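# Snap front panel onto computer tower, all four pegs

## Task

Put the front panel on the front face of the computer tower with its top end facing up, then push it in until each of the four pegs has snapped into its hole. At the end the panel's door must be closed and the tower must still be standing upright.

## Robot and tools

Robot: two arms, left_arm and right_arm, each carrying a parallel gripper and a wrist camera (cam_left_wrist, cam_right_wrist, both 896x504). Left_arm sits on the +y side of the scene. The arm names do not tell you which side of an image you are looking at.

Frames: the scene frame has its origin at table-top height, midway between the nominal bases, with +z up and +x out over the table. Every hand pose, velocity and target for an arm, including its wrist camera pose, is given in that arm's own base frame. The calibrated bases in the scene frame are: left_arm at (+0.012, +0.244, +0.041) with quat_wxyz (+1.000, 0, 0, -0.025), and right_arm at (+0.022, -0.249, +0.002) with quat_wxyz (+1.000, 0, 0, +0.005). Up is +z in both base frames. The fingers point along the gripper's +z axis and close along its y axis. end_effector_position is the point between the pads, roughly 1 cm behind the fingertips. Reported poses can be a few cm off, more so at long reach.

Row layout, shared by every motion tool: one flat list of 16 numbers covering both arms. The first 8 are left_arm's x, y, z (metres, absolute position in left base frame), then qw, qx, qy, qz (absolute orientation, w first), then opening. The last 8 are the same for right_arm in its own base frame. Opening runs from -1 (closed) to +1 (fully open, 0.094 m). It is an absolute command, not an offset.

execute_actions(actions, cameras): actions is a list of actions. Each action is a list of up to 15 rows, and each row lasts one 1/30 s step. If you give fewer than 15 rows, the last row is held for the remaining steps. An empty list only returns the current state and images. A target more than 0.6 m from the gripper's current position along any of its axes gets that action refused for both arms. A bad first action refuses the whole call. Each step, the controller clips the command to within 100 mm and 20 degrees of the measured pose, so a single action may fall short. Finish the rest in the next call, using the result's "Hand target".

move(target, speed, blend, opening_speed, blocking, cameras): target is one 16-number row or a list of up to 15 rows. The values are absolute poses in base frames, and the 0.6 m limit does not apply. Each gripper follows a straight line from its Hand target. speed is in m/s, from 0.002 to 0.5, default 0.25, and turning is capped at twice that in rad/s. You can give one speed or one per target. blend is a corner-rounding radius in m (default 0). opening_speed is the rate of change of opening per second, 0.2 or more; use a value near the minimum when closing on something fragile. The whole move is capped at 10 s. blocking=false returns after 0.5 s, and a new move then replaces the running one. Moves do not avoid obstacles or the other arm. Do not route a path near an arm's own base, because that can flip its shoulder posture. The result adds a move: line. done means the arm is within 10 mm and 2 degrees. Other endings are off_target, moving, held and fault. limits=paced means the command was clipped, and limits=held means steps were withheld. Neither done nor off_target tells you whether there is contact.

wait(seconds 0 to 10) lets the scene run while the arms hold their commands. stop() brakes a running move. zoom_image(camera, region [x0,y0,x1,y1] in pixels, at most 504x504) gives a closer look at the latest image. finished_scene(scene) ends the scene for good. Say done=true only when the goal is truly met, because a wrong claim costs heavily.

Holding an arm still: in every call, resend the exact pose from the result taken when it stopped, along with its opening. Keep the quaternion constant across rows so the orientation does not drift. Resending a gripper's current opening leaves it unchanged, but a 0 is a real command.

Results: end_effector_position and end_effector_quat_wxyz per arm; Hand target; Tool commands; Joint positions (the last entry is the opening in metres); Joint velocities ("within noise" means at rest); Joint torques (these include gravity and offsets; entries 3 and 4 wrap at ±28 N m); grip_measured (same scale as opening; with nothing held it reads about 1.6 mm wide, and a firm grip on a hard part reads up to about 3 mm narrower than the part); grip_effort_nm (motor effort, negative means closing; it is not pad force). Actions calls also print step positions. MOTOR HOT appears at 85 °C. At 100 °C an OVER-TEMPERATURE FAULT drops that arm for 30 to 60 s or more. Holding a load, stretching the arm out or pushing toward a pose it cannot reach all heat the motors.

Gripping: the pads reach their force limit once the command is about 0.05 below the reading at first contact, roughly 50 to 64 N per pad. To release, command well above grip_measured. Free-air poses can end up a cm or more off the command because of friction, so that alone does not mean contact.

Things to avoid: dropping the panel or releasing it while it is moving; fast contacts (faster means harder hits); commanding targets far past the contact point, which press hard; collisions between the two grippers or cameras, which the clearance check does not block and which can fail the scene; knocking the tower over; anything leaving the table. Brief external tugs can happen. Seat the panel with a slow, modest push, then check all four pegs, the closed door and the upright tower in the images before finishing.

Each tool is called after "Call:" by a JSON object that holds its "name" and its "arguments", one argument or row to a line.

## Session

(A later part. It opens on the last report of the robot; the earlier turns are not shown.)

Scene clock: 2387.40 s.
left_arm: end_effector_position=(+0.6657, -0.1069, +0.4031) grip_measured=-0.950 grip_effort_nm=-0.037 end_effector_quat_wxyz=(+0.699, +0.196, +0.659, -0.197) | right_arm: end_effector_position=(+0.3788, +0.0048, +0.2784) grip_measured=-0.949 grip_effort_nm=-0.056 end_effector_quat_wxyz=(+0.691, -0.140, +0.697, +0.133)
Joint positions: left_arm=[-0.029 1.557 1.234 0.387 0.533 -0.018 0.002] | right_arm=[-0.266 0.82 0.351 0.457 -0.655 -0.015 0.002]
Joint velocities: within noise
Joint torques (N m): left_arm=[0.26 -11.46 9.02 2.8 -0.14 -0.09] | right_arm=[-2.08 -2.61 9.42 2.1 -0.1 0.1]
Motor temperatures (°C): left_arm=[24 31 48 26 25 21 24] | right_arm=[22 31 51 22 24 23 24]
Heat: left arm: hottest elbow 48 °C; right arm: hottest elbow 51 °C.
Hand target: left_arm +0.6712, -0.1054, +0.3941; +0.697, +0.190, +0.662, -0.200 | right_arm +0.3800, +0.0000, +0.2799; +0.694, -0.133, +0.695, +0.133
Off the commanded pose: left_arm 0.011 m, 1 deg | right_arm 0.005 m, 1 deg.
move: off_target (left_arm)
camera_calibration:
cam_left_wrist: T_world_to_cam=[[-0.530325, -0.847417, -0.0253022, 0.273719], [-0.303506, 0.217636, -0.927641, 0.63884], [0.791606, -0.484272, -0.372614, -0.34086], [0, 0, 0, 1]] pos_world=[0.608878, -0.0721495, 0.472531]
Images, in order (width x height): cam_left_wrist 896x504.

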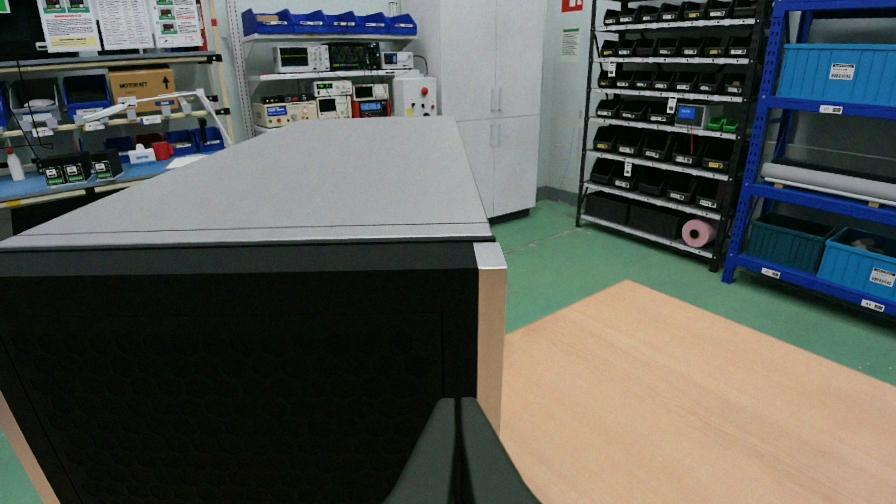

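Call:
{"name": "move", "arguments": {
  "target": [0.7077,-0.1323,0.376,0.69727,0.18974,0.66168,-0.19994,-0.95,0.38,0.0,0.28,0.6945,-0.1331,0.6945,0.1331,-0.95],
  "speed": 0.08,
  "cameras": []
}}

Scene clock: 2404.03 s.
left_arm: end_effector_position=(+0.6955, -0.1284, +0.3593) grip_measured=-0.950 grip_effort_nm=-0.032 end_effector_quat_wxyz=(+0.684, +0.189, +0.676, -0.199) | right_arm: end_effector_position=(+0.3788, +0.0048, +0.2784) grip_measured=-0.949 grip_effort_nm=-0.051 end_effector_quat_wxyz=(+0.691, -0.140, +0.697, +0.133)
Joint positions: left_arm=[-0.068 1.661 1.269 0.41 0.488 -0.019 0.002] | right_arm=[-0.266 0.82 0.351 0.457 -0.655 -0.015 0.002]
Joint velocities: within noise
Joint torques (N m): left_arm=[-0.09 -12.4 12.31 2.54 -0.1 -0.05] | right_arm=[-2.08 -2.61 9.59 2.03 -0.09 0.11]
Motor temperatures (°C): left_arm=[24 30 47 26 25 21 24] | right_arm=[22 31 51 22 24 23 24]
Heat: left arm: hottest elbow 47 °C; right arm: hottest elbow 51 °C.
Hand target: left_arm +0.7063, -0.1321, +0.3758; +0.697, +0.190, +0.662, -0.200 | right_arm +0.3800, +0.0000, +0.2799; +0.694, -0.133, +0.695, +0.133
Off the commanded pose: left_arm 0.021 m, 2 deg | right_arm 0.005 m, 1 deg.
move: off_target (left_arm)
No camera images: "cameras" was empty.

Call:
{"name": "move", "arguments": {
  "target": [
    [0.7077,-0.1323,0.398,0.69727,0.18974,0.66168,-0.19994,-0.95,0.38,0.0,0.28,0.6945,-0.1331,0.6945,0.1331,-0.95],
    [0.7678,-0.1493,0.398,0.69727,0.18974,0.66168,-0.19994,-0.95,0.38,0.0,0.28,0.6945,-0.1331,0.6945,0.1331,-0.95]
  ],
  "speed": 0.05,
  "cameras": []
}}

Scene clock: 2415.60 s.
left_arm: end_effector_position=(+0.7231, -0.1303, +0.4026) grip_measured=-0.950 grip_effort_nm=-0.007 end_effector_quat_wxyz=(+0.694, +0.196, +0.663, -0.202) | right_arm: end_effector_position=(+0.3788, +0.0048, +0.2784) grip_measured=-0.949 grip_effort_nm=-0.056 end_effector_quat_wxyz=(+0.691, -0.140, +0.697, +0.133)
Joint positions: left_arm=[-0.064 1.702 1.421 0.331 0.506 -0.02 0.002] | right_arm=[-0.266 0.82 0.351 0.457 -0.655 -0.015 0.002]
Joint velocities: within noise
Joint torques (N m): left_arm=[-2.32 -7.59 17.01 1.99 -1.87 -0.06] | right_arm=[-2.32 -2.61 9.76 2.02 -0.08 0.07]
Motor temperatures (°C): left_arm=[24 29 49 26 25 21 24] | right_arm=[22 31 50 22 24 23 24]
Heat: left arm: hottest elbow 49 °C; right arm: hottest elbow 50 °C.
Hand target: left_arm +0.7592, -0.1484, +0.3952; +0.697, +0.190, +0.661, -0.200 | right_arm +0.3800, +0.0000, +0.2799; +0.694, -0.133, +0.695, +0.133
Off the commanded pose: left_arm 0.049 m, 1 deg | right_arm 0.005 m, 1 deg.
move: off_target (left_arm)
No camera images: "cameras" was empty.

Call:
{"name": "move", "arguments": {
  "target": [
    [0.7252,-0.1384,0.366,0.69727,0.18974,0.66168,-0.19994,-0.95,0.38,0.0,0.28,0.6945,-0.1331,0.6945,0.1331,-0.95],
    [0.7814,-0.1518,0.374,0.69727,0.18974,0.66168,-0.19994,-0.95,0.38,0.0,0.28,0.6945,-0.1331,0.6945,0.1331,-0.95]
  ],
  "speed": 0.05,
  "cameras": ["cam_left_wrist"]
}}

Scene clock: 2431.30 s.
left_arm: end_effector_position=(+0.7285, -0.1407, +0.3986) grip_measured=-0.951 grip_effort_nm=0.002 end_effector_quat_wxyz=(+0.703, +0.206, +0.648, -0.207) | right_arm: end_effector_position=(+0.3788, +0.0048, +0.2784) grip_measured=-0.949 grip_effort_nm=-0.061 end_effector_quat_wxyz=(+0.691, -0.140, +0.697, +0.133)
Joint positions: left_arm=[-0.075 1.732 1.429 0.388 0.517 -0.02 0.002] | right_arm=[-0.266 0.82 0.351 0.457 -0.655 -0.015 0.002]
Joint velocities: within noise
Joint torques (N m): left_arm=[-1.49 -6.42 16.44 1.68 -2.42 -0.01] | right_arm=[-2.73 -2.9 9.52 2.1 -0.08 0.05]
Motor temperatures (°C): left_arm=[24 29 53 26 26 21 24] | right_arm=[22 31 50 22 24 23 24]
Heat: left arm: hottest elbow 53 °C; right arm: hottest elbow 50 °C.
Hand target: left_arm +0.7703, -0.1502, +0.3705; +0.697, +0.190, +0.662, -0.200 | right_arm +0.3800, +0.0000, +0.2799; +0.694, -0.133, +0.695, +0.133
Off the commanded pose: left_arm 0.059 m, 3 deg | right_arm 0.005 m, 1 deg.
move: off_target (left_arm)
camera_calibration:
cam_left_wrist: T_world_to_cam=[[-0.555444, -0.830877, -0.0335573, 0.302169], [-0.277362, 0.22316, -0.934489, 0.645622], [0.783934, -0.509749, -0.354406, -0.413903], [0, 0, 0, 1]] pos_world=[0.671381, -0.103998, 0.466777]
Images, in order (width x height): cam_left_wrist 896x504.

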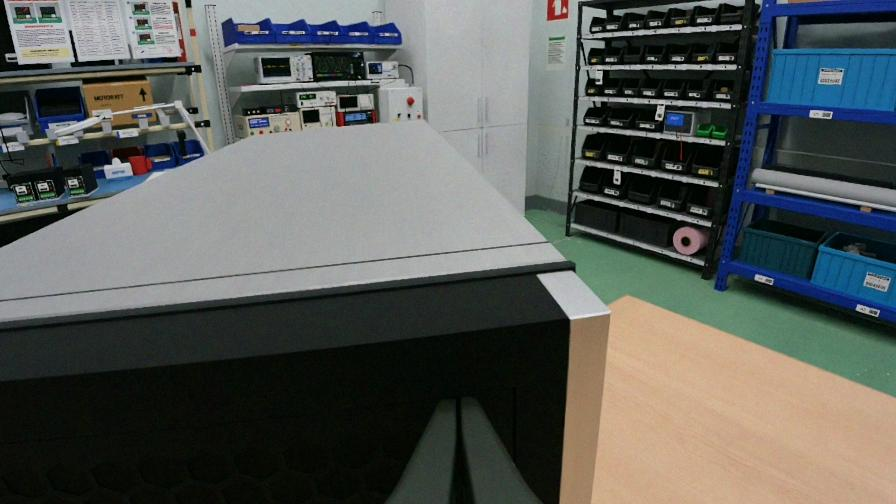

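Call:
{"name": "zoom_image", "arguments": {
  "camera": "cam_left_wrist",
  "region": [530, 245, 620, 325]
}}

Scaled by 5.600 from the camera's 896x504 image, which has a finer 1280x720 frame.

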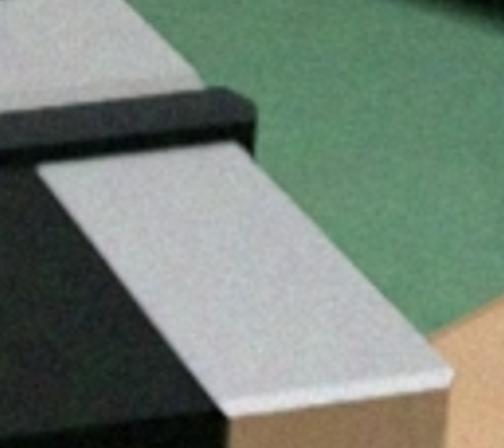

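Call:
{"name": "move", "arguments": {
  "target": [
    [0.6270,-0.1048,0.37,0.69727,0.18974,0.66168,-0.19994,-0.95,0.38,0.0,0.28,0.6945,-0.1331,0.6945,0.1331,-0.95],
    [0.60,-0.09,0.16,0.61776,0.14829,0.76287,-0.12008,-0.95,0.38,0.0,0.28,0.6945,-0.1331,0.6945,0.1331,-0.95],
    [0.6585,-0.1337,0.025,0.61776,0.14829,0.76287,-0.12008,-0.95,0.38,0.0,0.28,0.6945,-0.1331,0.6945,0.1331,-0.95]
  ],
  "blend": [0.02,0.05,0],
  "speed": [0.1,0.2,0.15],
  "cameras": ["cam_left_wrist"]
}}

Scene clock: 2552.27 s.
left_arm: end_effector_position=(+0.6487, -0.1290, +0.0225) grip_measured=-0.951 grip_effort_nm=-0.007 end_effector_quat_wxyz=(+0.608, +0.147, +0.771, -0.119) | right_arm: end_effector_position=(+0.3788, +0.0048, +0.2784) grip_measured=-0.949 grip_effort_nm=-0.061 end_effector_quat_wxyz=(+0.691, -0.140, +0.697, +0.133)
Joint positions: left_arm=[-0.133 2.083 0.943 0.9 0.242 0.054 0.002] | right_arm=[-0.266 0.82 0.351 0.457 -0.655 -0.015 0.002]
Joint velocities: within noise
Joint torques (N m): left_arm=[-0.32 -13.57 6.9 2.78 -0.07 0.02] | right_arm=[-2.08 -2.67 9.59 2.06 -0.06 0.07]
Motor temperatures (°C): left_arm=[24 27 56 26 33 21 24] | right_arm=[22 30 50 22 24 23 24]
Heat: left arm: hottest elbow 56 °C; right arm: hottest elbow 50 °C.
Hand target: left_arm +0.6581, -0.1336, +0.0251; +0.618, +0.148, +0.763, -0.120 | right_arm +0.3800, +0.0000, +0.2799; +0.694, -0.133, +0.695, +0.133
Off the commanded pose: left_arm 0.011 m, 1 deg | right_arm 0.005 m, 1 deg.
move: off_target (left_arm)
camera_calibration:
cam_left_wrist: T_world_to_cam=[[-0.371996, -0.92821, -0.00665111, 0.122782], [-0.575054, 0.236076, -0.783314, 0.460742], [0.728651, -0.287565, -0.62159, -0.408139], [0, 0, 0, 1]] pos_world=[0.608017, -0.112169, 0.108027]
Images, in order (width x height): cam_left_wrist 896x504.

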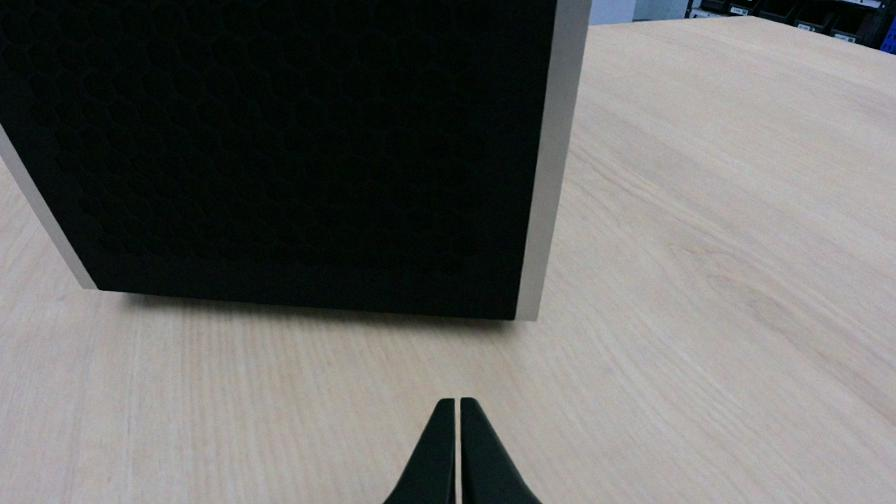

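Call:
{"name": "move", "arguments": {
  "target": [
    [0.6943,-0.1674,-0.002,0.61776,0.14829,0.76287,-0.12008,-0.95,0.38,0.0,0.28,0.6945,-0.1331,0.6945,0.1331,-0.95],
    [0.7755,-0.1778,0.0,0.61776,0.14829,0.76287,-0.12008,-0.95,0.38,0.0,0.28,0.6945,-0.1331,0.6945,0.1331,-0.95]
  ],
  "speed": [0.1,0.05],
  "cameras": ["cam_left_wrist"]
}}

Scene clock: 2590.50 s.
left_arm: end_effector_position=(+0.7136, -0.1645, -0.0023) grip_measured=-0.951 grip_effort_nm=-0.002 end_effector_quat_wxyz=(+0.596, +0.156, +0.777, -0.125) | right_arm: end_effector_position=(+0.3788, +0.0048, +0.2784) grip_measured=-0.949 grip_effort_nm=-0.056 end_effector_quat_wxyz=(+0.691, -0.140, +0.697, +0.134)
Joint positions: left_arm=[-0.174 2.22 1.18 0.773 0.222 0.053 0.002] | right_arm=[-0.266 0.82 0.351 0.457 -0.655 -0.014 0.002]
Joint velocities: within noise
Joint torques (N m): left_arm=[-0.56 -11.46 17.26 1.17 -1.06 -0.09] | right_arm=[-1.96 -2.43 9.48 2.06 -0.09 0.07]
Motor temperatures (°C): left_arm=[24 27 52 26 29 21 24] | right_arm=[22 30 49 22 24 23 24]
Heat: left arm: hottest elbow 52 °C; right arm: hottest elbow 49 °C.
Hand target: left_arm +0.7625, -0.1750, +0.0047; +0.618, +0.148, +0.763, -0.120 | right_arm +0.3800, +0.0000, +0.2799; +0.694, -0.133, +0.695, +0.133
Off the commanded pose: left_arm 0.063 m, 3 deg | right_arm 0.005 m, 1 deg.
move: off_target (left_arm)
camera_calibration:
cam_left_wrist: T_world_to_cam=[[-0.392191, -0.919875, -0.00407893, 0.129592], [-0.589632, 0.25479, -0.766431, 0.500591], [0.706059, -0.298182, -0.642314, -0.466699], [0, 0, 0, 1]] pos_world=[0.675507, -0.147499, 0.0844294]
Images, in order (width x height): cam_left_wrist 896x504.

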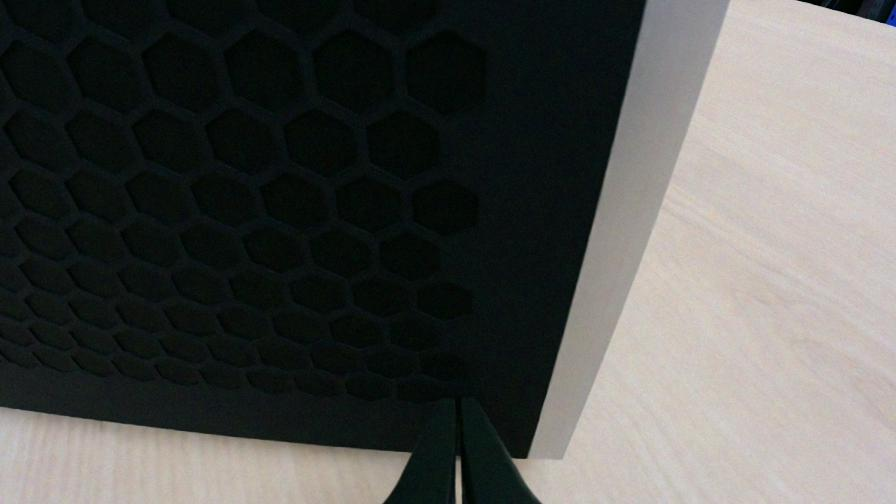

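Call:
{"name": "move", "arguments": {
  "target": [0.8003,-0.1839,0.002,0.61776,0.14829,0.76287,-0.12008,-0.95,0.38,0.0,0.28,0.6945,-0.1331,0.6945,0.1331,-0.95],
  "speed": 0.04,
  "cameras": []
}}

Scene clock: 2602.97 s.
left_arm: end_effector_position=(+0.7143, -0.1645, -0.0031) grip_measured=-0.950 grip_effort_nm=-0.007 end_effector_quat_wxyz=(+0.590, +0.159, +0.781, -0.129) | right_arm: end_effector_position=(+0.3788, +0.0048, +0.2784) grip_measured=-0.949 grip_effort_nm=-0.051 end_effector_quat_wxyz=(+0.691, -0.140, +0.697, +0.134)
Joint positions: left_arm=[-0.171 2.217 1.185 0.749 0.236 0.053 0.002] | right_arm=[-0.266 0.82 0.351 0.457 -0.655 -0.014 0.002]
Joint velocities: within noise
Joint torques (N m): left_arm=[-0.56 -10.05 20.86 0.49 -1.73 -0.09] | right_arm=[-2.49 -3.02 9.61 2.09 -0.1 0.06]
Motor temperatures (°C): left_arm=[24 28 57 26 30 21 24] | right_arm=[22 30 49 22 24 23 24]
Heat: left arm: hottest elbow 57 °C; right arm: hottest elbow 49 °C.
Hand target: left_arm +0.7773, -0.1793, +0.0105; +0.618, +0.148, +0.762, -0.121 | right_arm +0.3800, +0.0000, +0.2799; +0.694, -0.133, +0.695, +0.133
Off the commanded pose: left_arm 0.088 m, 4 deg | right_arm 0.005 m, 1 deg.
move: off_target (left_arm)
No camera images: "cameras" was empty.

Call:
{"name": "move", "arguments": {
  "target": [0.8309,-0.1937,0.004,0.61776,0.14829,0.76287,-0.12008,-0.95,0.38,0.0,0.28,0.6945,-0.1331,0.6945,0.1331,-0.95],
  "speed": 0.04,
  "cameras": []
}}

Scene clock: 2618.10 s.
left_arm: end_effector_position=(+0.7147, -0.1646, -0.0025) grip_measured=-0.950 grip_effort_nm=-0.017 end_effector_quat_wxyz=(+0.584, +0.159, +0.786, -0.129) | right_arm: end_effector_position=(+0.3788, +0.0048, +0.2784) grip_measured=-0.949 grip_effort_nm=-0.066 end_effector_quat_wxyz=(+0.691, -0.140, +0.697, +0.134)
Joint positions: left_arm=[-0.171 2.21 1.188 0.725 0.236 0.053 0.002] | right_arm=[-0.266 0.82 0.351 0.457 -0.655 -0.014 0.002]
Joint velocities: within noise
Joint torques (N m): left_arm=[-1.67 -9.35 22.27 0.75 -1.95 -0.09] | right_arm=[-2.32 -3.19 9.55 2.09 -0.06 0.08]
Motor temperatures (°C): left_arm=[24 28 65 26 31 21 24] | right_arm=[22 30 49 22 24 23 24]
Heat: left arm: hottest elbow 65 °C; right arm: hottest elbow 49 °C.
Hand target: left_arm +0.7831, -0.1832, +0.0134; +0.618, +0.148, +0.762, -0.121 | right_arm +0.3800, +0.0000, +0.2799; +0.694, -0.133, +0.695, +0.133
Off the commanded pose: left_arm 0.120 m, 5 deg; position clipped | right_arm 0.005 m, 1 deg.
move: off_target (left_arm); limits=paced
No camera images: "cameras" was empty.

Call:
{"name": "move", "arguments": {
  "target": [
    [0.6536,-0.1364,0.02,0.61776,0.14829,0.76287,-0.12008,-0.95,0.38,0.0,0.28,0.6945,-0.1331,0.6945,0.1331,-0.95],
    [0.7418,0.0288,0.01,0.60494,0.21421,0.74704,-0.17347,-0.95,0.38,0.0,0.28,0.6945,-0.1331,0.6945,0.1331,-0.95],
    [0.7650,-0.0080,0.0,0.60494,0.21421,0.74704,-0.17347,-0.95,0.38,0.0,0.28,0.6945,-0.1331,0.6945,0.1331,-0.95]
  ],
  "blend": [0.02,0.01,0],
  "speed": [0.1,0.2,0.1],
  "cameras": ["cam_left_wrist"]
}}

Scene clock: 2650.63 s.
left_arm: end_effector_position=(+0.7557, -0.0119, +0.0082) grip_measured=-0.950 grip_effort_nm=-0.027 end_effector_quat_wxyz=(+0.605, +0.214, +0.746, -0.176) | right_arm: end_effector_position=(+0.3788, +0.0048, +0.2784) grip_measured=-0.949 grip_effort_nm=-0.061 end_effector_quat_wxyz=(+0.691, -0.140, +0.697, +0.134)
Joint positions: left_arm=[0.127 2.287 1.347 0.675 0.673 0.164 0.002] | right_arm=[-0.266 0.82 0.351 0.457 -0.655 -0.014 0.002]
Joint velocities: within noise
Joint torques (N m): left_arm=[0.15 -16.67 8.65 1.85 0.04 0.09] | right_arm=[-2.26 -2.84 9.44 2.02 -0.11 0.09]
Motor temperatures (°C): left_arm=[24 28 65 26 31 21 24] | right_arm=[22 30 49 22 24 23 24]
Heat: left arm: hottest elbow 65 °C; right arm: hottest elbow 49 °C.
Hand target: left_arm +0.7643, -0.0081, +0.0002; +0.605, +0.214, +0.747, -0.174 | right_arm +0.3800, +0.0000, +0.2799; +0.694, -0.133, +0.695, +0.133
Off the commanded pose: left_arm 0.013 m, 0 deg | right_arm 0.005 m, 1 deg.
move: off_target (left_arm)
camera_calibration:
cam_left_wrist: T_world_to_cam=[[-0.533424, -0.845814, -0.00759218, 0.394178], [-0.504498, 0.325348, -0.799769, 0.4313], [0.678926, -0.422786, -0.60026, -0.425525], [0, 0, 0, 1]] pos_world=[0.716754, 0.0131731, 0.0925072]
Images, in order (width x height): cam_left_wrist 896x504.

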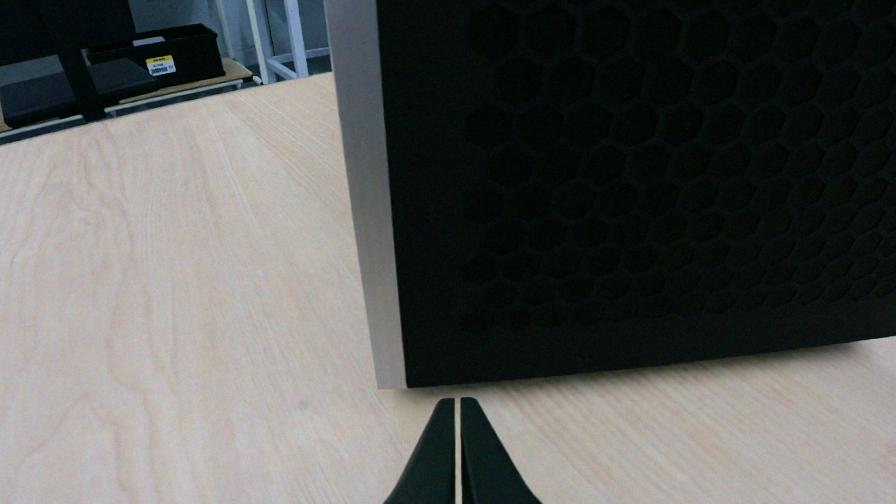

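Call:
{"name": "move", "arguments": {
  "target": [
    [0.7914,-0.0220,-0.008,0.60494,0.21421,0.74704,-0.17347,-0.95,0.38,0.0,0.28,0.6945,-0.1331,0.6945,0.1331,-0.95],
    [0.8362,-0.0725,-0.006,0.60494,0.21421,0.74704,-0.17347,-0.95,0.38,0.0,0.28,0.6945,-0.1331,0.6945,0.1331,-0.95]
  ],
  "speed": [0.08,0.05],
  "cameras": ["cam_left_wrist"]
}}

Scene clock: 2681.73 s.
left_arm: end_effector_position=(+0.7871, -0.0219, -0.0027) grip_measured=-0.950 grip_effort_nm=-0.017 end_effector_quat_wxyz=(+0.599, +0.205, +0.755, -0.172) | right_arm: end_effector_position=(+0.3788, +0.0048, +0.2784) grip_measured=-0.949 grip_effort_nm=-0.061 end_effector_quat_wxyz=(+0.691, -0.140, +0.697, +0.134)
Joint positions: left_arm=[0.101 2.346 1.456 0.61 0.626 0.153 0.002] | right_arm=[-0.266 0.82 0.351 0.457 -0.655 -0.014 0.002]
Joint velocities: within noise
Joint torques (N m): left_arm=[-5.83 -14.97 15.56 1.07 -2.42 -0.12] | right_arm=[-2.08 -2.73 9.59 2.09 -0.12 0.1]
Motor temperatures (°C): left_arm=[24 29 60 26 29 21 24] | right_arm=[22 30 49 22 24 23 24]
Heat: left arm: hottest elbow 60 °C; right arm: hottest elbow 49 °C.
Hand target: left_arm +0.8215, -0.0731, -0.0018; +0.606, +0.214, +0.746, -0.174 | right_arm +0.3800, +0.0000, +0.2799; +0.694, -0.133, +0.695, +0.133
Off the commanded pose: left_arm 0.071 m, 2 deg | right_arm 0.005 m, 1 deg.
move: off_target (left_arm)
camera_calibration:
cam_left_wrist: T_world_to_cam=[[-0.515458, -0.856913, 0.00194094, 0.388068], [-0.52821, 0.315949, -0.788144, 0.460168], [0.674757, -0.40728, -0.615488, -0.453995], [0, 0, 0, 1]] pos_world=[0.749435, 0.00224798, 0.0824971]
Images, in order (width x height): cam_left_wrist 896x504.

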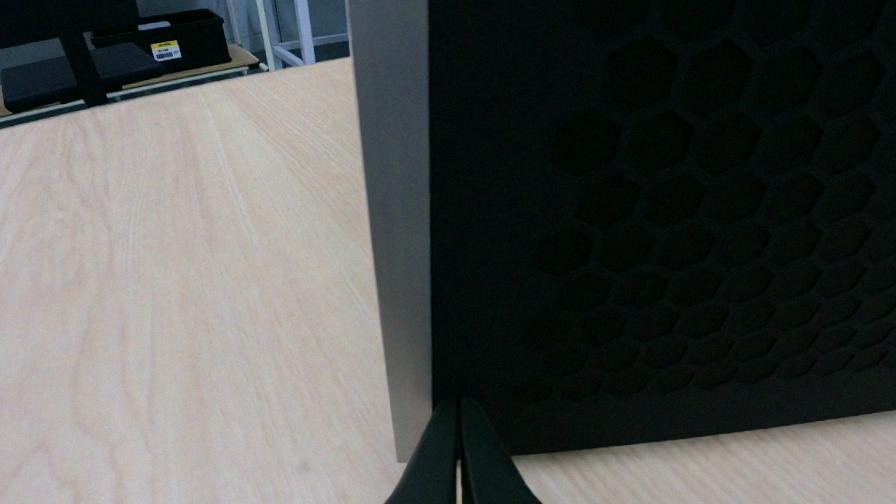

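Call:
{"name": "move", "arguments": {
  "target": [0.8720,-0.0820,-0.004,0.60494,0.21421,0.74704,-0.17347,-0.95,0.38,0.0,0.28,0.6945,-0.1331,0.6945,0.1331,-0.95],
  "speed": 0.04,
  "cameras": []
}}

Scene clock: 2695.37 s.
left_arm: end_effector_position=(+0.7887, -0.0216, -0.0041) grip_measured=-0.950 grip_effort_nm=-0.007 end_effector_quat_wxyz=(+0.586, +0.202, +0.763, -0.183) | right_arm: end_effector_position=(+0.3788, +0.0048, +0.2784) grip_measured=-0.949 grip_effort_nm=-0.056 end_effector_quat_wxyz=(+0.691, -0.140, +0.697, +0.134)
Joint positions: left_arm=[0.104 2.345 1.472 0.559 0.641 0.148 0.002] | right_arm=[-0.266 0.82 0.351 0.457 -0.655 -0.014 0.002]
Joint velocities: within noise
Joint torques (N m): left_arm=[-7.41 -13.22 19.89 1.25 -3.57 -0.19] | right_arm=[-2.49 -2.73 9.66 2.04 -0.09 0.1]
Motor temperatures (°C): left_arm=[24 29 59 26 32 21 24] | right_arm=[22 30 49 22 24 23 24]
Heat: left arm: hottest elbow 59 °C; right arm: hottest elbow 49 °C.
Hand target: left_arm +0.8406, -0.0817, +0.0049; +0.607, +0.213, +0.746, -0.176 | right_arm +0.3800, +0.0000, +0.2799; +0.694, -0.133, +0.695, +0.133
Off the commanded pose: left_arm 0.103 m, 3 deg; position clipped | right_arm 0.005 m, 1 deg.
move: off_target (left_arm); limits=paced
No camera images: "cameras" was empty.

Call:
{"name": "move", "arguments": {
  "target": [
    [0.7446,0.0016,0.01,0.60494,0.21421,0.74704,-0.17347,-0.95,0.40,0.02,0.26,0.6945,-0.1331,0.6945,0.1331,-0.95],
    [0.735,0.09,0.03,0.57923,0.40558,0.57923,-0.40558,-0.95,0.57,0.16,0.12,0.68301,-0.18301,0.68301,0.18301,-0.95],
    [0.781,0.054,0.03,0.57923,0.40558,0.57923,-0.40558,-0.95,0.630,0.2246,0.07,0.68301,-0.18301,0.68301,0.18301,-0.95]
  ],
  "blend": [0.02,0.02,0],
  "speed": [0.1,0.25,0.15],
  "cameras": ["cam_left_wrist","cam_right_wrist"]
}}

Scene clock: 2739.67 s.
left_arm: end_effector_position=(+0.7735, +0.0506, +0.0387) grip_measured=-0.950 grip_effort_nm=-0.017 end_effector_quat_wxyz=(+0.576, +0.408, +0.581, -0.406) | right_arm: end_effector_position=(+0.6204, +0.2163, +0.0602) grip_measured=-0.949 grip_effort_nm=-0.066 end_effector_quat_wxyz=(+0.673, -0.186, +0.694, +0.176)
Joint positions: left_arm=[0.289 2.544 1.875 0.534 1.514 0.133 0.002] | right_arm=[0.273 2.102 0.914 1.156 -0.245 -0.013 0.002]
Joint velocities: within noise
Joint torques (N m): left_arm=[-0.21 -19.66 10.19 2 0.03 -0.08] | right_arm=[-0.79 -15.68 7.84 1.48 0.12 0.1]
Motor temperatures (°C): left_arm=[25 28 68 26 39 22 24] | right_arm=[22 30 49 22 24 23 24]
Heat: left arm: hottest elbow 68 °C; right arm: hottest elbow 49 °C.
Hand target: left_arm +0.7803, +0.0538, +0.0302; +0.577, +0.407, +0.581, -0.404 | right_arm +0.6294, +0.2244, +0.0703; +0.683, -0.183, +0.683, +0.183
Off the commanded pose: left_arm 0.012 m, 1 deg | right_arm 0.016 m, 2 deg.
move: off_target (left_arm, right_arm)
camera_calibration:
cam_left_wrist: T_world_to_cam=[[-0.940182, -0.340552, -0.00909262, 0.745898], [-0.138825, 0.407363, -0.902653, 0.16137], [0.311104, -0.847396, -0.430273, -0.0934061], [0, 0, 0, 1]] pos_world=[0.752741, 0.109129, 0.112253]
cam_right_wrist: T_world_to_cam=[[0.480052, -0.87724, 0.000383018, -0.10954], [-0.396392, -0.217307, -0.891993, 0.386036], [0.782575, 0.428051, -0.45205, -0.463836], [0, 0, 0, 1]] pos_world=[0.568593, 0.186341, 0.134707]

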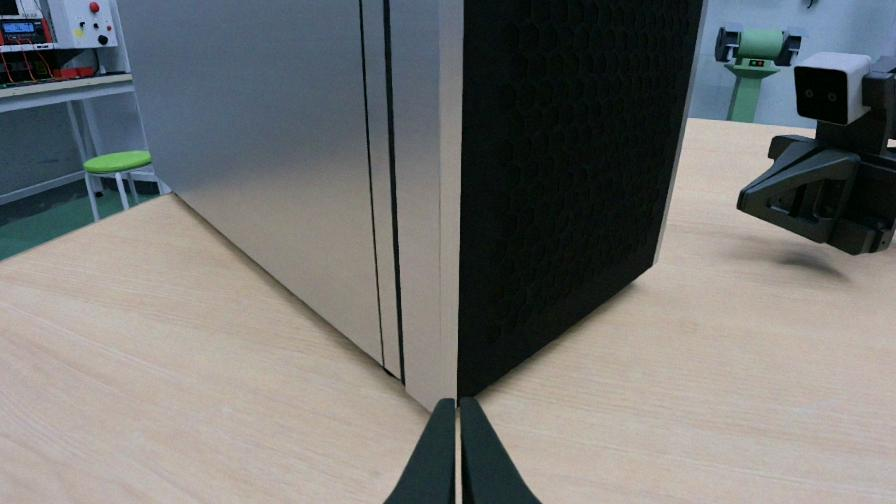

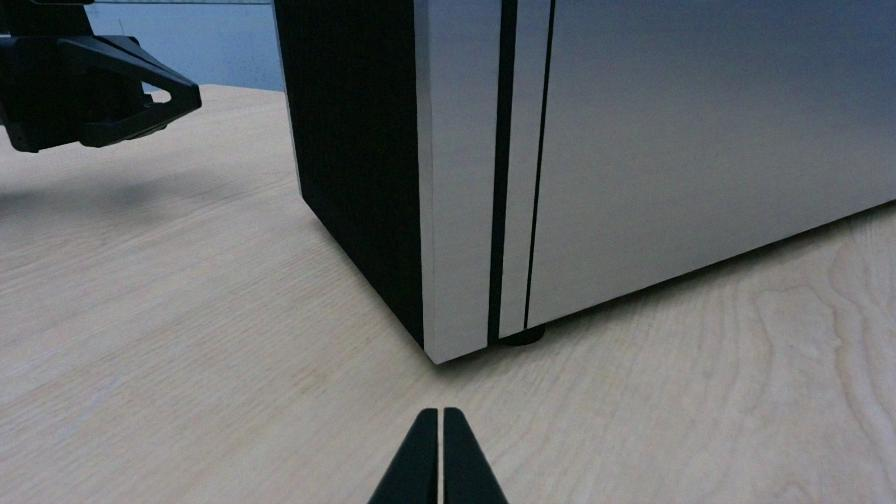

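Call:
{"name": "zoom_image", "arguments": {
  "camera": "cam_right_wrist",
  "region": [415, 270, 535, 370]
}}

Call:
{"name": "zoom_image", "arguments": {
  "camera": "cam_left_wrist",
  "region": [365, 310, 475, 420]
}}

Scaled by 4.200 from the camera's 896x504 image, which has a finer 1280x720 frame.

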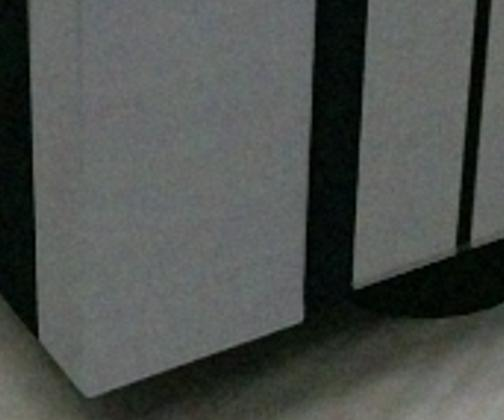

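Scaled by 4.582 from the camera's 896x504 image, which has a finer 1280x720 frame.

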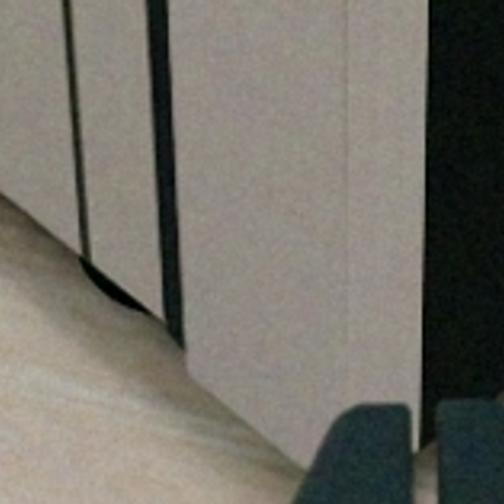

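Call:
{"name": "move", "arguments": {
  "target": [
    [0.69,0.11,0.12,0.57923,0.40558,0.57923,-0.40558,-0.95,0.6779,0.1863,0.06,0.61391,-0.35088,0.61391,0.35088,-0.95],
    [0.65,0.05,0.42,0.57923,0.35,0.65,-0.30,-0.95,0.6779,0.1863,0.06,0.61391,-0.35088,0.61391,0.35088,-0.95],
    [0.738,-0.040,0.512,0.38458,0.29742,0.86378,-0.13242,-0.95,0.6779,0.1863,0.06,0.61391,-0.35088,0.61391,0.35088,-0.95]
  ],
  "blend": [0.03,0.03,0],
  "speed": [0.2,0.3,0.2],
  "cameras": ["cam_left_wrist","cam_right_wrist"]
}}

Scene clock: 2834.83 s.
left_arm: end_effector_position=(+0.7331, -0.0404, +0.5126) grip_measured=-0.950 grip_effort_nm=-0.017 end_effector_quat_wxyz=(+0.428, +0.287, +0.848, -0.123) | right_arm: end_effector_position=(+0.6648, +0.1899, +0.0541) grip_measured=-0.949 grip_effort_nm=-0.056 end_effector_quat_wxyz=(+0.609, -0.353, +0.618, +0.351)
Joint positions: left_arm=[0.061 2.15 2.89 -1.506 0.515 0.489 0.002] | right_arm=[0.072 2.239 1.206 1.011 -0.97 -0.013 0.002]
Joint velocities: within noise
Joint torques (N m): left_arm=[-0.03 -16.56 9.76 1.55 0.23 -0.09] | right_arm=[-1.9 -17.96 9.52 0.84 -0.1 0.06]
Motor temperatures (°C): left_arm=[24 31 55 26 30 21 24] | right_arm=[22 34 48 22 24 23 24]
Heat: left arm: hottest elbow 55 °C; right arm: hottest elbow 48 °C.
Hand target: left_arm +0.7370, -0.0399, +0.5112; +0.430, +0.282, +0.849, -0.123 | right_arm +0.6773, +0.1862, +0.0603; +0.614, -0.351, +0.614, +0.351
Off the commanded pose: left_arm 0.005 m, 6 deg | right_arm 0.015 m, 1 deg.
elbow stopped short (left arm): the move would have taken joint 3 (elbow) straighter than the controller allows.
move: off_target (left_arm, right_arm)
camera_calibration:
cam_left_wrist: T_world_to_cam=[[-0.594891, -0.802393, -0.0476461, 0.429163], [-0.697355, 0.544678, -0.465856, 0.811689], [0.399751, -0.243907, -0.883577, 0.237695], [0, 0, 0, 1]] pos_world=[0.726322, -0.0397759, 0.6086]
cam_right_wrist: T_world_to_cam=[[0.855125, -0.518333, -0.00962221, -0.470925], [-0.232829, -0.367396, -0.90045, 0.312693], [0.463198, 0.772237, -0.434853, -0.344073], [0, 0, 0, 1]] pos_world=[0.634877, 0.136492, 0.127412]

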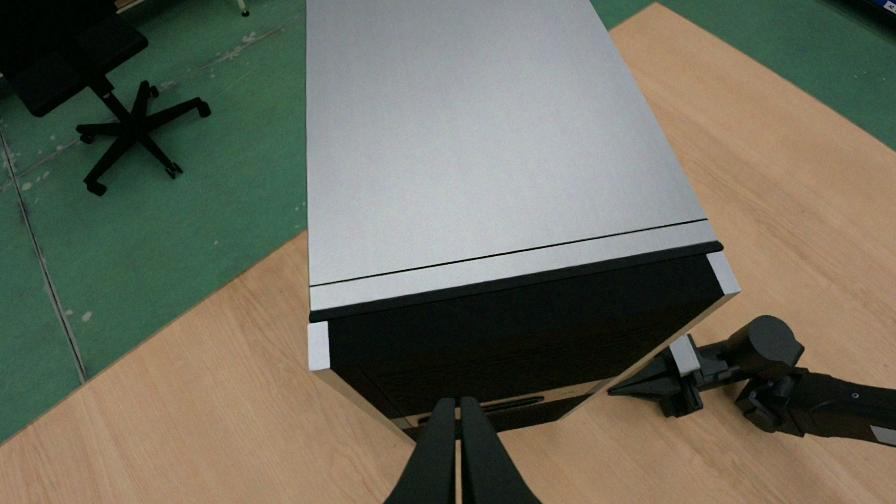

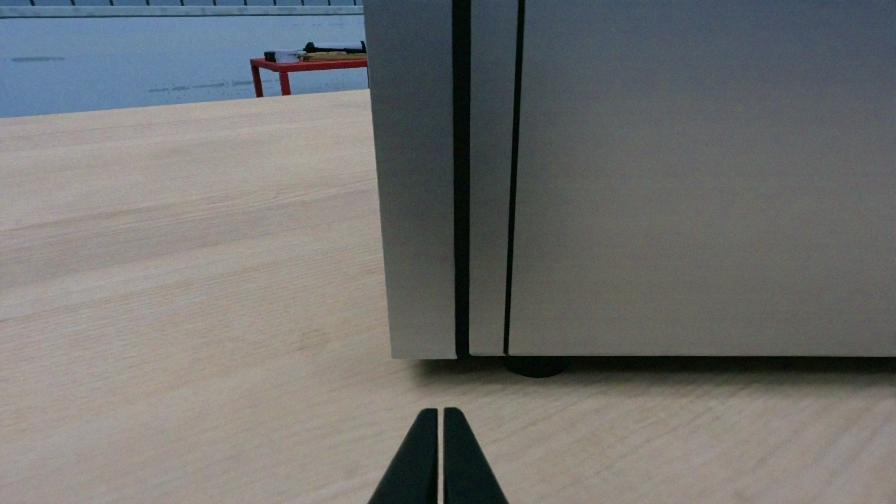

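Call:
{"name": "zoom_image", "arguments": {
  "camera": "cam_right_wrist",
  "region": [385, 300, 485, 362]
}}

Call:
{"name": "zoom_image", "arguments": {
  "camera": "cam_right_wrist",
  "region": [375, 40, 475, 102]
}}

Scaled by 5.040 from the camera's 896x504 image, which has a finer 1280x720 frame.

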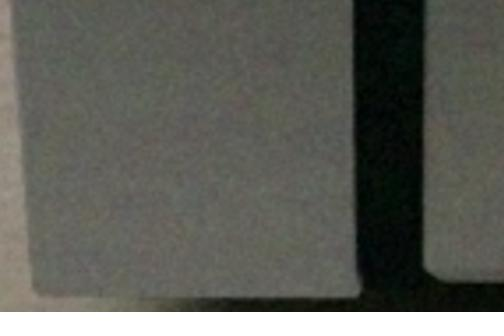

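Scaled by 5.040 from the camera's 896x504 image, which has a finer 1280x720 frame.

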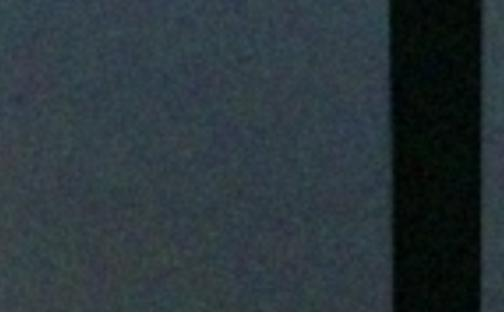

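Call:
{"name": "zoom_image", "arguments": {
  "camera": "cam_left_wrist",
  "region": [295, 275, 355, 335]
}}

Call:
{"name": "zoom_image", "arguments": {
  "camera": "cam_left_wrist",
  "region": [685, 210, 745, 270]
}}

Scaled by 8.400 from the camera's 896x504 image, which has a finer 1280x720 frame.

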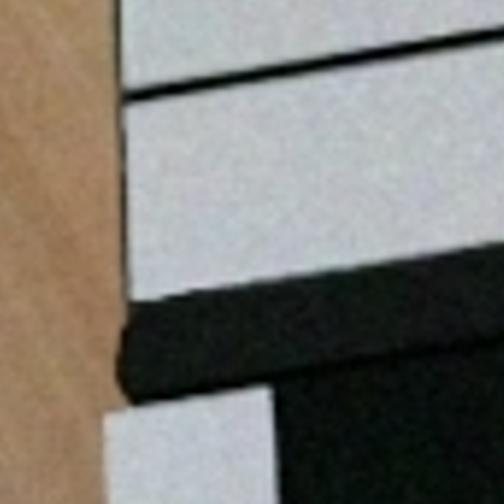

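Scaled by 8.400 from the camera's 896x504 image, which has a finer 1280x720 frame.

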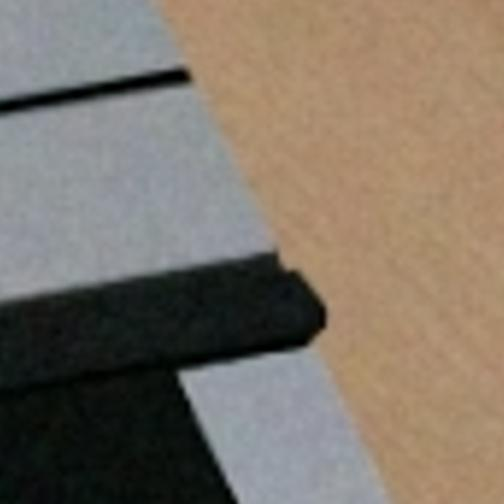

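Call:
{"name": "move", "arguments": {
  "target": [0.738,-0.040,0.512,0.38458,0.29742,0.86378,-0.13242,-0.95,0.685,0.1863,0.42,0.61391,-0.35088,0.61391,0.35088,-0.95],
  "speed": 0.25,
  "cameras": ["cam_right_wrist"]
}}

Scene clock: 2895.83 s.
left_arm: end_effector_position=(+0.7328, -0.0405, +0.5123) grip_measured=-0.950 grip_effort_nm=-0.022 end_effector_quat_wxyz=(+0.427, +0.286, +0.849, -0.123) | right_arm: end_effector_position=(+0.6760, +0.1908, +0.3894) grip_measured=-0.949 grip_effort_nm=-0.066 end_effector_quat_wxyz=(+0.595, -0.342, +0.630, +0.362)
Joint positions: left_arm=[0.061 2.15 2.89 -1.508 0.515 0.489 0.002] | right_arm=[0.072 1.726 1.472 0.203 -0.971 0.007 0.002]
Joint velocities: within noise
Joint torques (N m): left_arm=[-0.15 -16.56 9.87 1.65 0.24 -0.06] | right_arm=[-2.32 -17.03 15.53 0.95 -0.1 -0.12]
Motor temperatures (°C): left_arm=[24 33 53 26 28 21 24] | right_arm=[22 37 49 22 24 23 24]
Heat: left arm: hottest elbow 53 °C; right arm: hottest elbow 49 °C.
Hand target: left_arm +0.7370, -0.0399, +0.5112; +0.430, +0.282, +0.849, -0.123 | right_arm +0.6829, +0.1860, +0.4197; +0.614, -0.351, +0.614, +0.351
Off the commanded pose: left_arm 0.005 m, 5 deg | right_arm 0.032 m, 3 deg.
elbow stopped short (left arm): the move would have taken joint 3 (elbow) straighter than the controller allows.
move: off_target (left_arm, right_arm)
camera_calibration:
cam_right_wrist: T_world_to_cam=[[0.853825, -0.517776, -0.0537755, -0.458877], [-0.274611, -0.360248, -0.891521, 0.640967], [0.442235, 0.77597, -0.449776, -0.184882], [0, 0, 0, 1]] pos_world=[0.649579, 0.136775, 0.463604]
Images, in order (width x height): cam_right_wrist 896x504.

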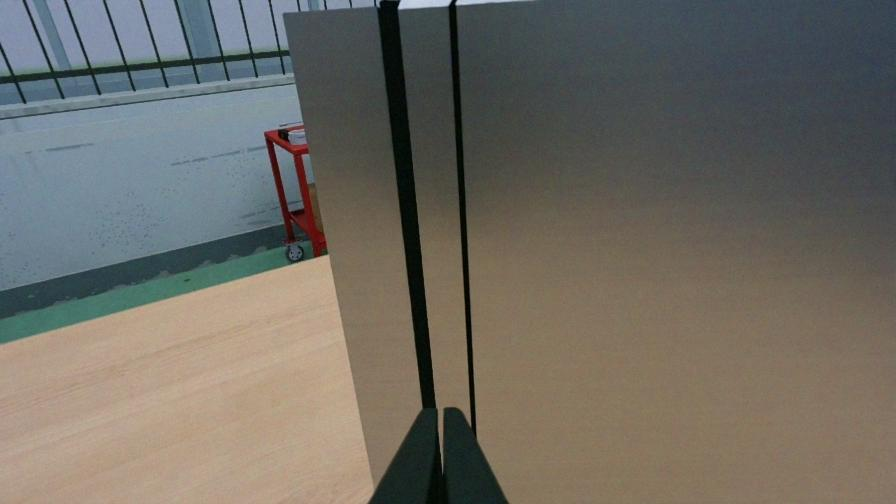

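Call:
{"name": "zoom_image", "arguments": {
  "camera": "cam_right_wrist",
  "region": [275, 0, 405, 65]
}}

Call:
{"name": "zoom_image", "arguments": {
  "camera": "cam_right_wrist",
  "region": [325, 260, 455, 325]
}}

Scaled by 3.877 from the camera's 896x504 image, which has a finer 1280x720 frame.

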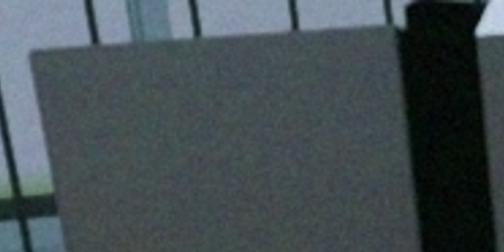

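Scaled by 3.877 from the camera's 896x504 image, which has a finer 1280x720 frame.

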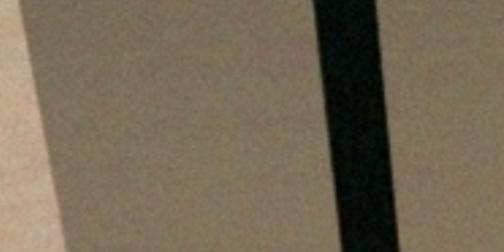

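Call:
{"name": "zoom_image", "arguments": {
  "camera": "cam_right_wrist",
  "region": [368, 0, 408, 26]
}}

Call:
{"name": "zoom_image", "arguments": {
  "camera": "cam_left_wrist",
  "region": [300, 305, 340, 335]
}}

Scaled by 12.600 from the camera's 896x504 image, which has a finer 1280x720 frame.

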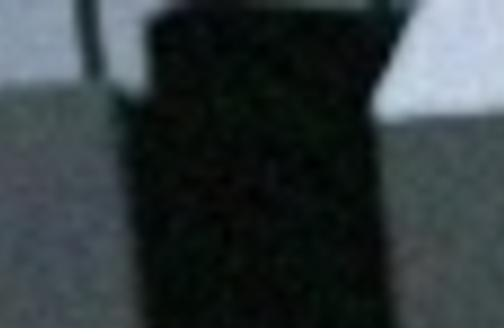

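This scene's latest camera images include none from cam_left_wrist. They are from: cam_right_wrist. cam_left_wrist's image comes with the result of a call that names it in "cameras".

Call:
{"name": "move", "arguments": {
  "target": [
    [0.7068,0.0190,0.45,0.69727,0.18974,0.66168,-0.19994,-0.95,0.60,0.10,0.35,0.6945,-0.1331,0.6945,0.1331,-0.95],
    [0.7494,0.0252,0.385,0.69727,0.18974,0.66168,-0.19994,-0.95,0.46,0.02,0.30,0.6945,-0.1331,0.6945,0.1331,-0.95],
    [0.7826,-0.0087,0.374,0.69727,0.18974,0.66168,-0.19994,-0.95,0.38,0.0,0.28,0.6945,-0.1331,0.6945,0.1331,-0.95]
  ],
  "blend": [0.03,0.01,0],
  "speed": [0.2,0.2,0.1],
  "cameras": ["cam_left_wrist"]
}}

Scene clock: 2953.10 s.
left_arm: end_effector_position=(+0.7698, -0.0069, +0.3646) grip_measured=-0.950 grip_effort_nm=-0.017 end_effector_quat_wxyz=(+0.689, +0.187, +0.671, -0.200) | right_arm: end_effector_position=(+0.3816, +0.0044, +0.2784) grip_measured=-0.949 grip_effort_nm=-0.056 end_effector_quat_wxyz=(+0.693, -0.134, +0.695, +0.140)
Joint positions: left_arm=[0.134 1.852 1.536 0.354 0.689 -0.035 0.002] | right_arm=[-0.265 0.838 0.352 0.484 -0.655 0.007 0.002]
Joint velocities: within noise
Joint torques (N m): left_arm=[-0.38 -14.97 12.4 2.35 -0.11 -0.03] | right_arm=[-2.2 -3.78 9.57 0.98 -0.1 -0.14]
Motor temperatures (°C): left_arm=[24 32 52 26 27 21 24] | right_arm=[22 35 53 22 24 23 24]
Heat: left arm: hottest elbow 52 °C; right arm: hottest elbow 53 °C.
Hand target: left_arm +0.7813, -0.0087, +0.3740; +0.697, +0.190, +0.662, -0.200 | right_arm +0.3800, +0.0001, +0.2800; +0.695, -0.133, +0.694, +0.133
Off the commanded pose: left_arm 0.016 m, 1 deg | right_arm 0.005 m, 1 deg.
move: off_target (left_arm)
camera_calibration:
cam_left_wrist: T_world_to_cam=[[-0.525061, -0.851065, -0.000244806, 0.399493], [-0.337367, 0.208401, -0.918016, 0.635475], [0.781342, -0.481931, -0.396544, -0.37263], [0, 0, 0, 1]] pos_world=[0.715298, 0.0279787, 0.43571]
Images, in order (width x height): cam_left_wrist 896x504.

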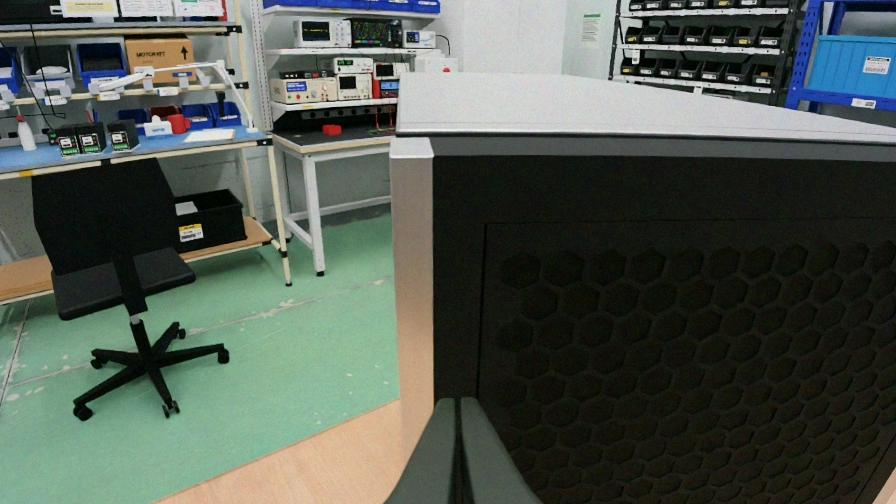

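Call:
{"name": "move", "arguments": {
  "target": [
    [0.7803,-0.0132,0.398,0.69727,0.18974,0.66168,-0.19994,-0.95,0.38,0.0,0.28,0.6945,-0.1331,0.6945,0.1331,-0.95],
    [0.8450,-0.0720,0.392,0.69727,0.18974,0.66168,-0.19994,-0.95,0.38,0.0,0.28,0.6945,-0.1331,0.6945,0.1331,-0.95]
  ],
  "speed": [0.08,0.05],
  "cameras": ["cam_left_wrist"]
}}

Scene clock: 2969.30 s.
left_arm: end_effector_position=(+0.8084, -0.0090, +0.3983) grip_measured=-0.950 grip_effort_nm=-0.022 end_effector_quat_wxyz=(+0.701, +0.164, +0.671, -0.176) | right_arm: end_effector_position=(+0.3816, +0.0044, +0.2784) grip_measured=-0.949 grip_effort_nm=-0.061 end_effector_quat_wxyz=(+0.693, -0.134, +0.695, +0.140)
Joint positions: left_arm=[0.109 1.912 1.706 0.26 0.594 -0.036 0.002] | right_arm=[-0.265 0.838 0.352 0.484 -0.655 0.007 0.002]
Joint velocities: within noise
Joint torques (N m): left_arm=[-6.42 -12.4 15.73 1.89 -0.41 0] | right_arm=[-2.14 -4.19 9.33 1.11 -0.09 -0.14]
Motor temperatures (°C): left_arm=[24 32 51 26 27 21 24] | right_arm=[22 34 53 22 24 23 24]
Heat: left arm: hottest elbow 51 °C; right arm: hottest elbow 53 °C.
Hand target: left_arm +0.8318, -0.0718, +0.3894; +0.697, +0.189, +0.662, -0.200 | right_arm +0.3800, +0.0001, +0.2801; +0.695, -0.133, +0.694, +0.133
Off the commanded pose: left_arm 0.073 m, 4 deg | right_arm 0.005 m, 1 deg.
move: off_target (left_arm)
camera_calibration:
cam_left_wrist: T_world_to_cam=[[-0.464804, -0.885394, -0.00591444, 0.371264], [-0.335969, 0.182546, -0.924014, 0.680919], [0.819196, -0.427498, -0.382313, -0.426119], [0, 0, 0, 1]] pos_world=[0.750407, 0.0222507, 0.468464]
Images, in order (width x height): cam_left_wrist 896x504.

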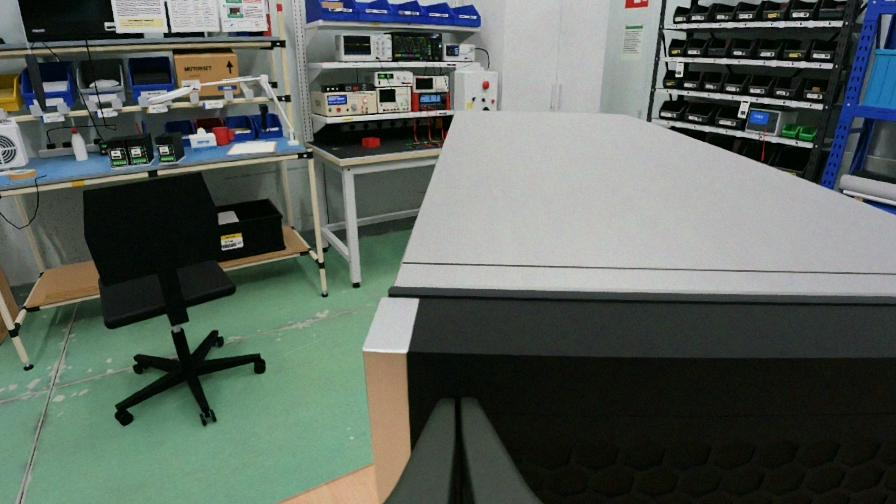

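Call:
{"name": "zoom_image", "arguments": {
  "camera": "cam_left_wrist",
  "region": [375, 278, 425, 308]
}}

Scaled by 10.080 from the camera's 896x504 image, which has a finer 1280x720 frame.

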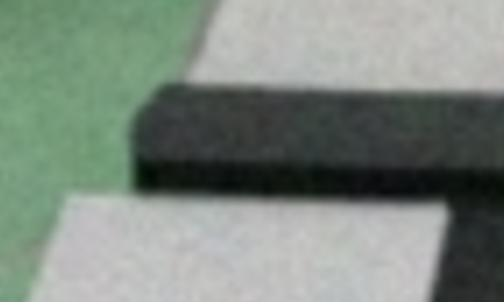

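Call:
{"name": "move", "arguments": {
  "target": [
    [0.7900,0.0030,0.362,0.69727,0.18974,0.66168,-0.19994,-0.95,0.38,0.0,0.28,0.6945,-0.1331,0.6945,0.1331,-0.95],
    [0.8780,-0.0690,0.366,0.69727,0.18974,0.66168,-0.19994,-0.95,0.38,0.0,0.28,0.6945,-0.1331,0.6945,0.1331,-0.95]
  ],
  "speed": [0.08,0.05],
  "cameras": ["cam_left_wrist"]
}}

Scene clock: 3084.37 s.
left_arm: end_effector_position=(+0.8381, +0.0060, +0.3599) grip_measured=-0.950 grip_effort_nm=-0.027 end_effector_quat_wxyz=(+0.693, +0.160, +0.680, -0.177) | right_arm: end_effector_position=(+0.3816, +0.0044, +0.2784) grip_measured=-0.949 grip_effort_nm=-0.056 end_effector_quat_wxyz=(+0.693, -0.134, +0.695, +0.140)
Joint positions: left_arm=[0.124 2.014 1.777 0.267 0.604 -0.036 0.002] | right_arm=[-0.265 0.838 0.352 0.484 -0.655 0.007 0.002]
Joint velocities: within noise
Joint torques (N m): left_arm=[-7.47 -14.04 16.75 2.26 -0.69 -0.01] | right_arm=[-2.49 -4.07 9.32 0.94 -0.08 -0.12]
Motor temperatures (°C): left_arm=[25 30 66 26 26 21 24] | right_arm=[22 30 50 22 24 23 24]
Heat: left arm: hottest elbow 66 °C; right arm: hottest elbow 50 °C.
Hand target: left_arm +0.8602, -0.0688, +0.3635; +0.698, +0.189, +0.661, -0.201 | right_arm +0.3800, +0.0001, +0.2801; +0.695, -0.133, +0.694, +0.133
Off the commanded pose: left_arm 0.085 m, 5 deg | right_arm 0.005 m, 1 deg.
move: off_target (left_arm)
camera_calibration:
cam_left_wrist: T_world_to_cam=[[-0.459701, -0.888041, 0.00768576, 0.388909], [-0.359704, 0.178277, -0.915877, 0.669686], [0.811966, -0.423794, -0.401386, -0.445841], [0, 0, 0, 1]] pos_world=[0.781678, 0.0370327, 0.431407]
Images, in order (width x height): cam_left_wrist 896x504.

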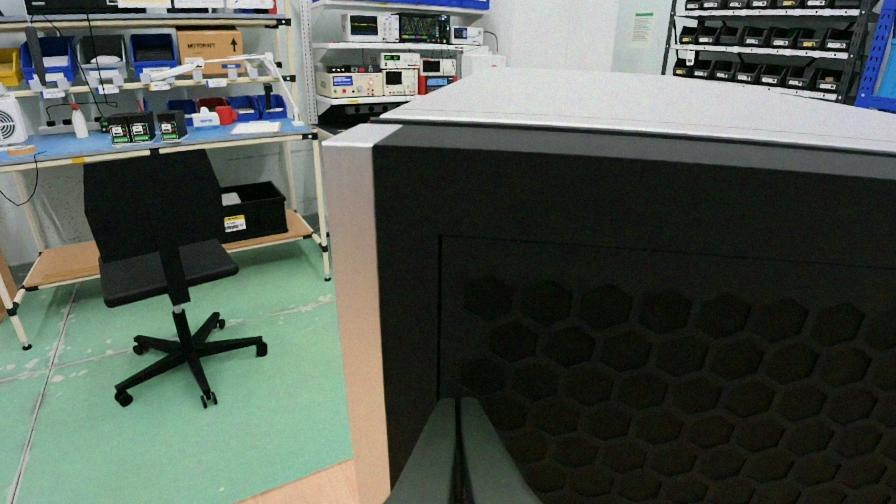

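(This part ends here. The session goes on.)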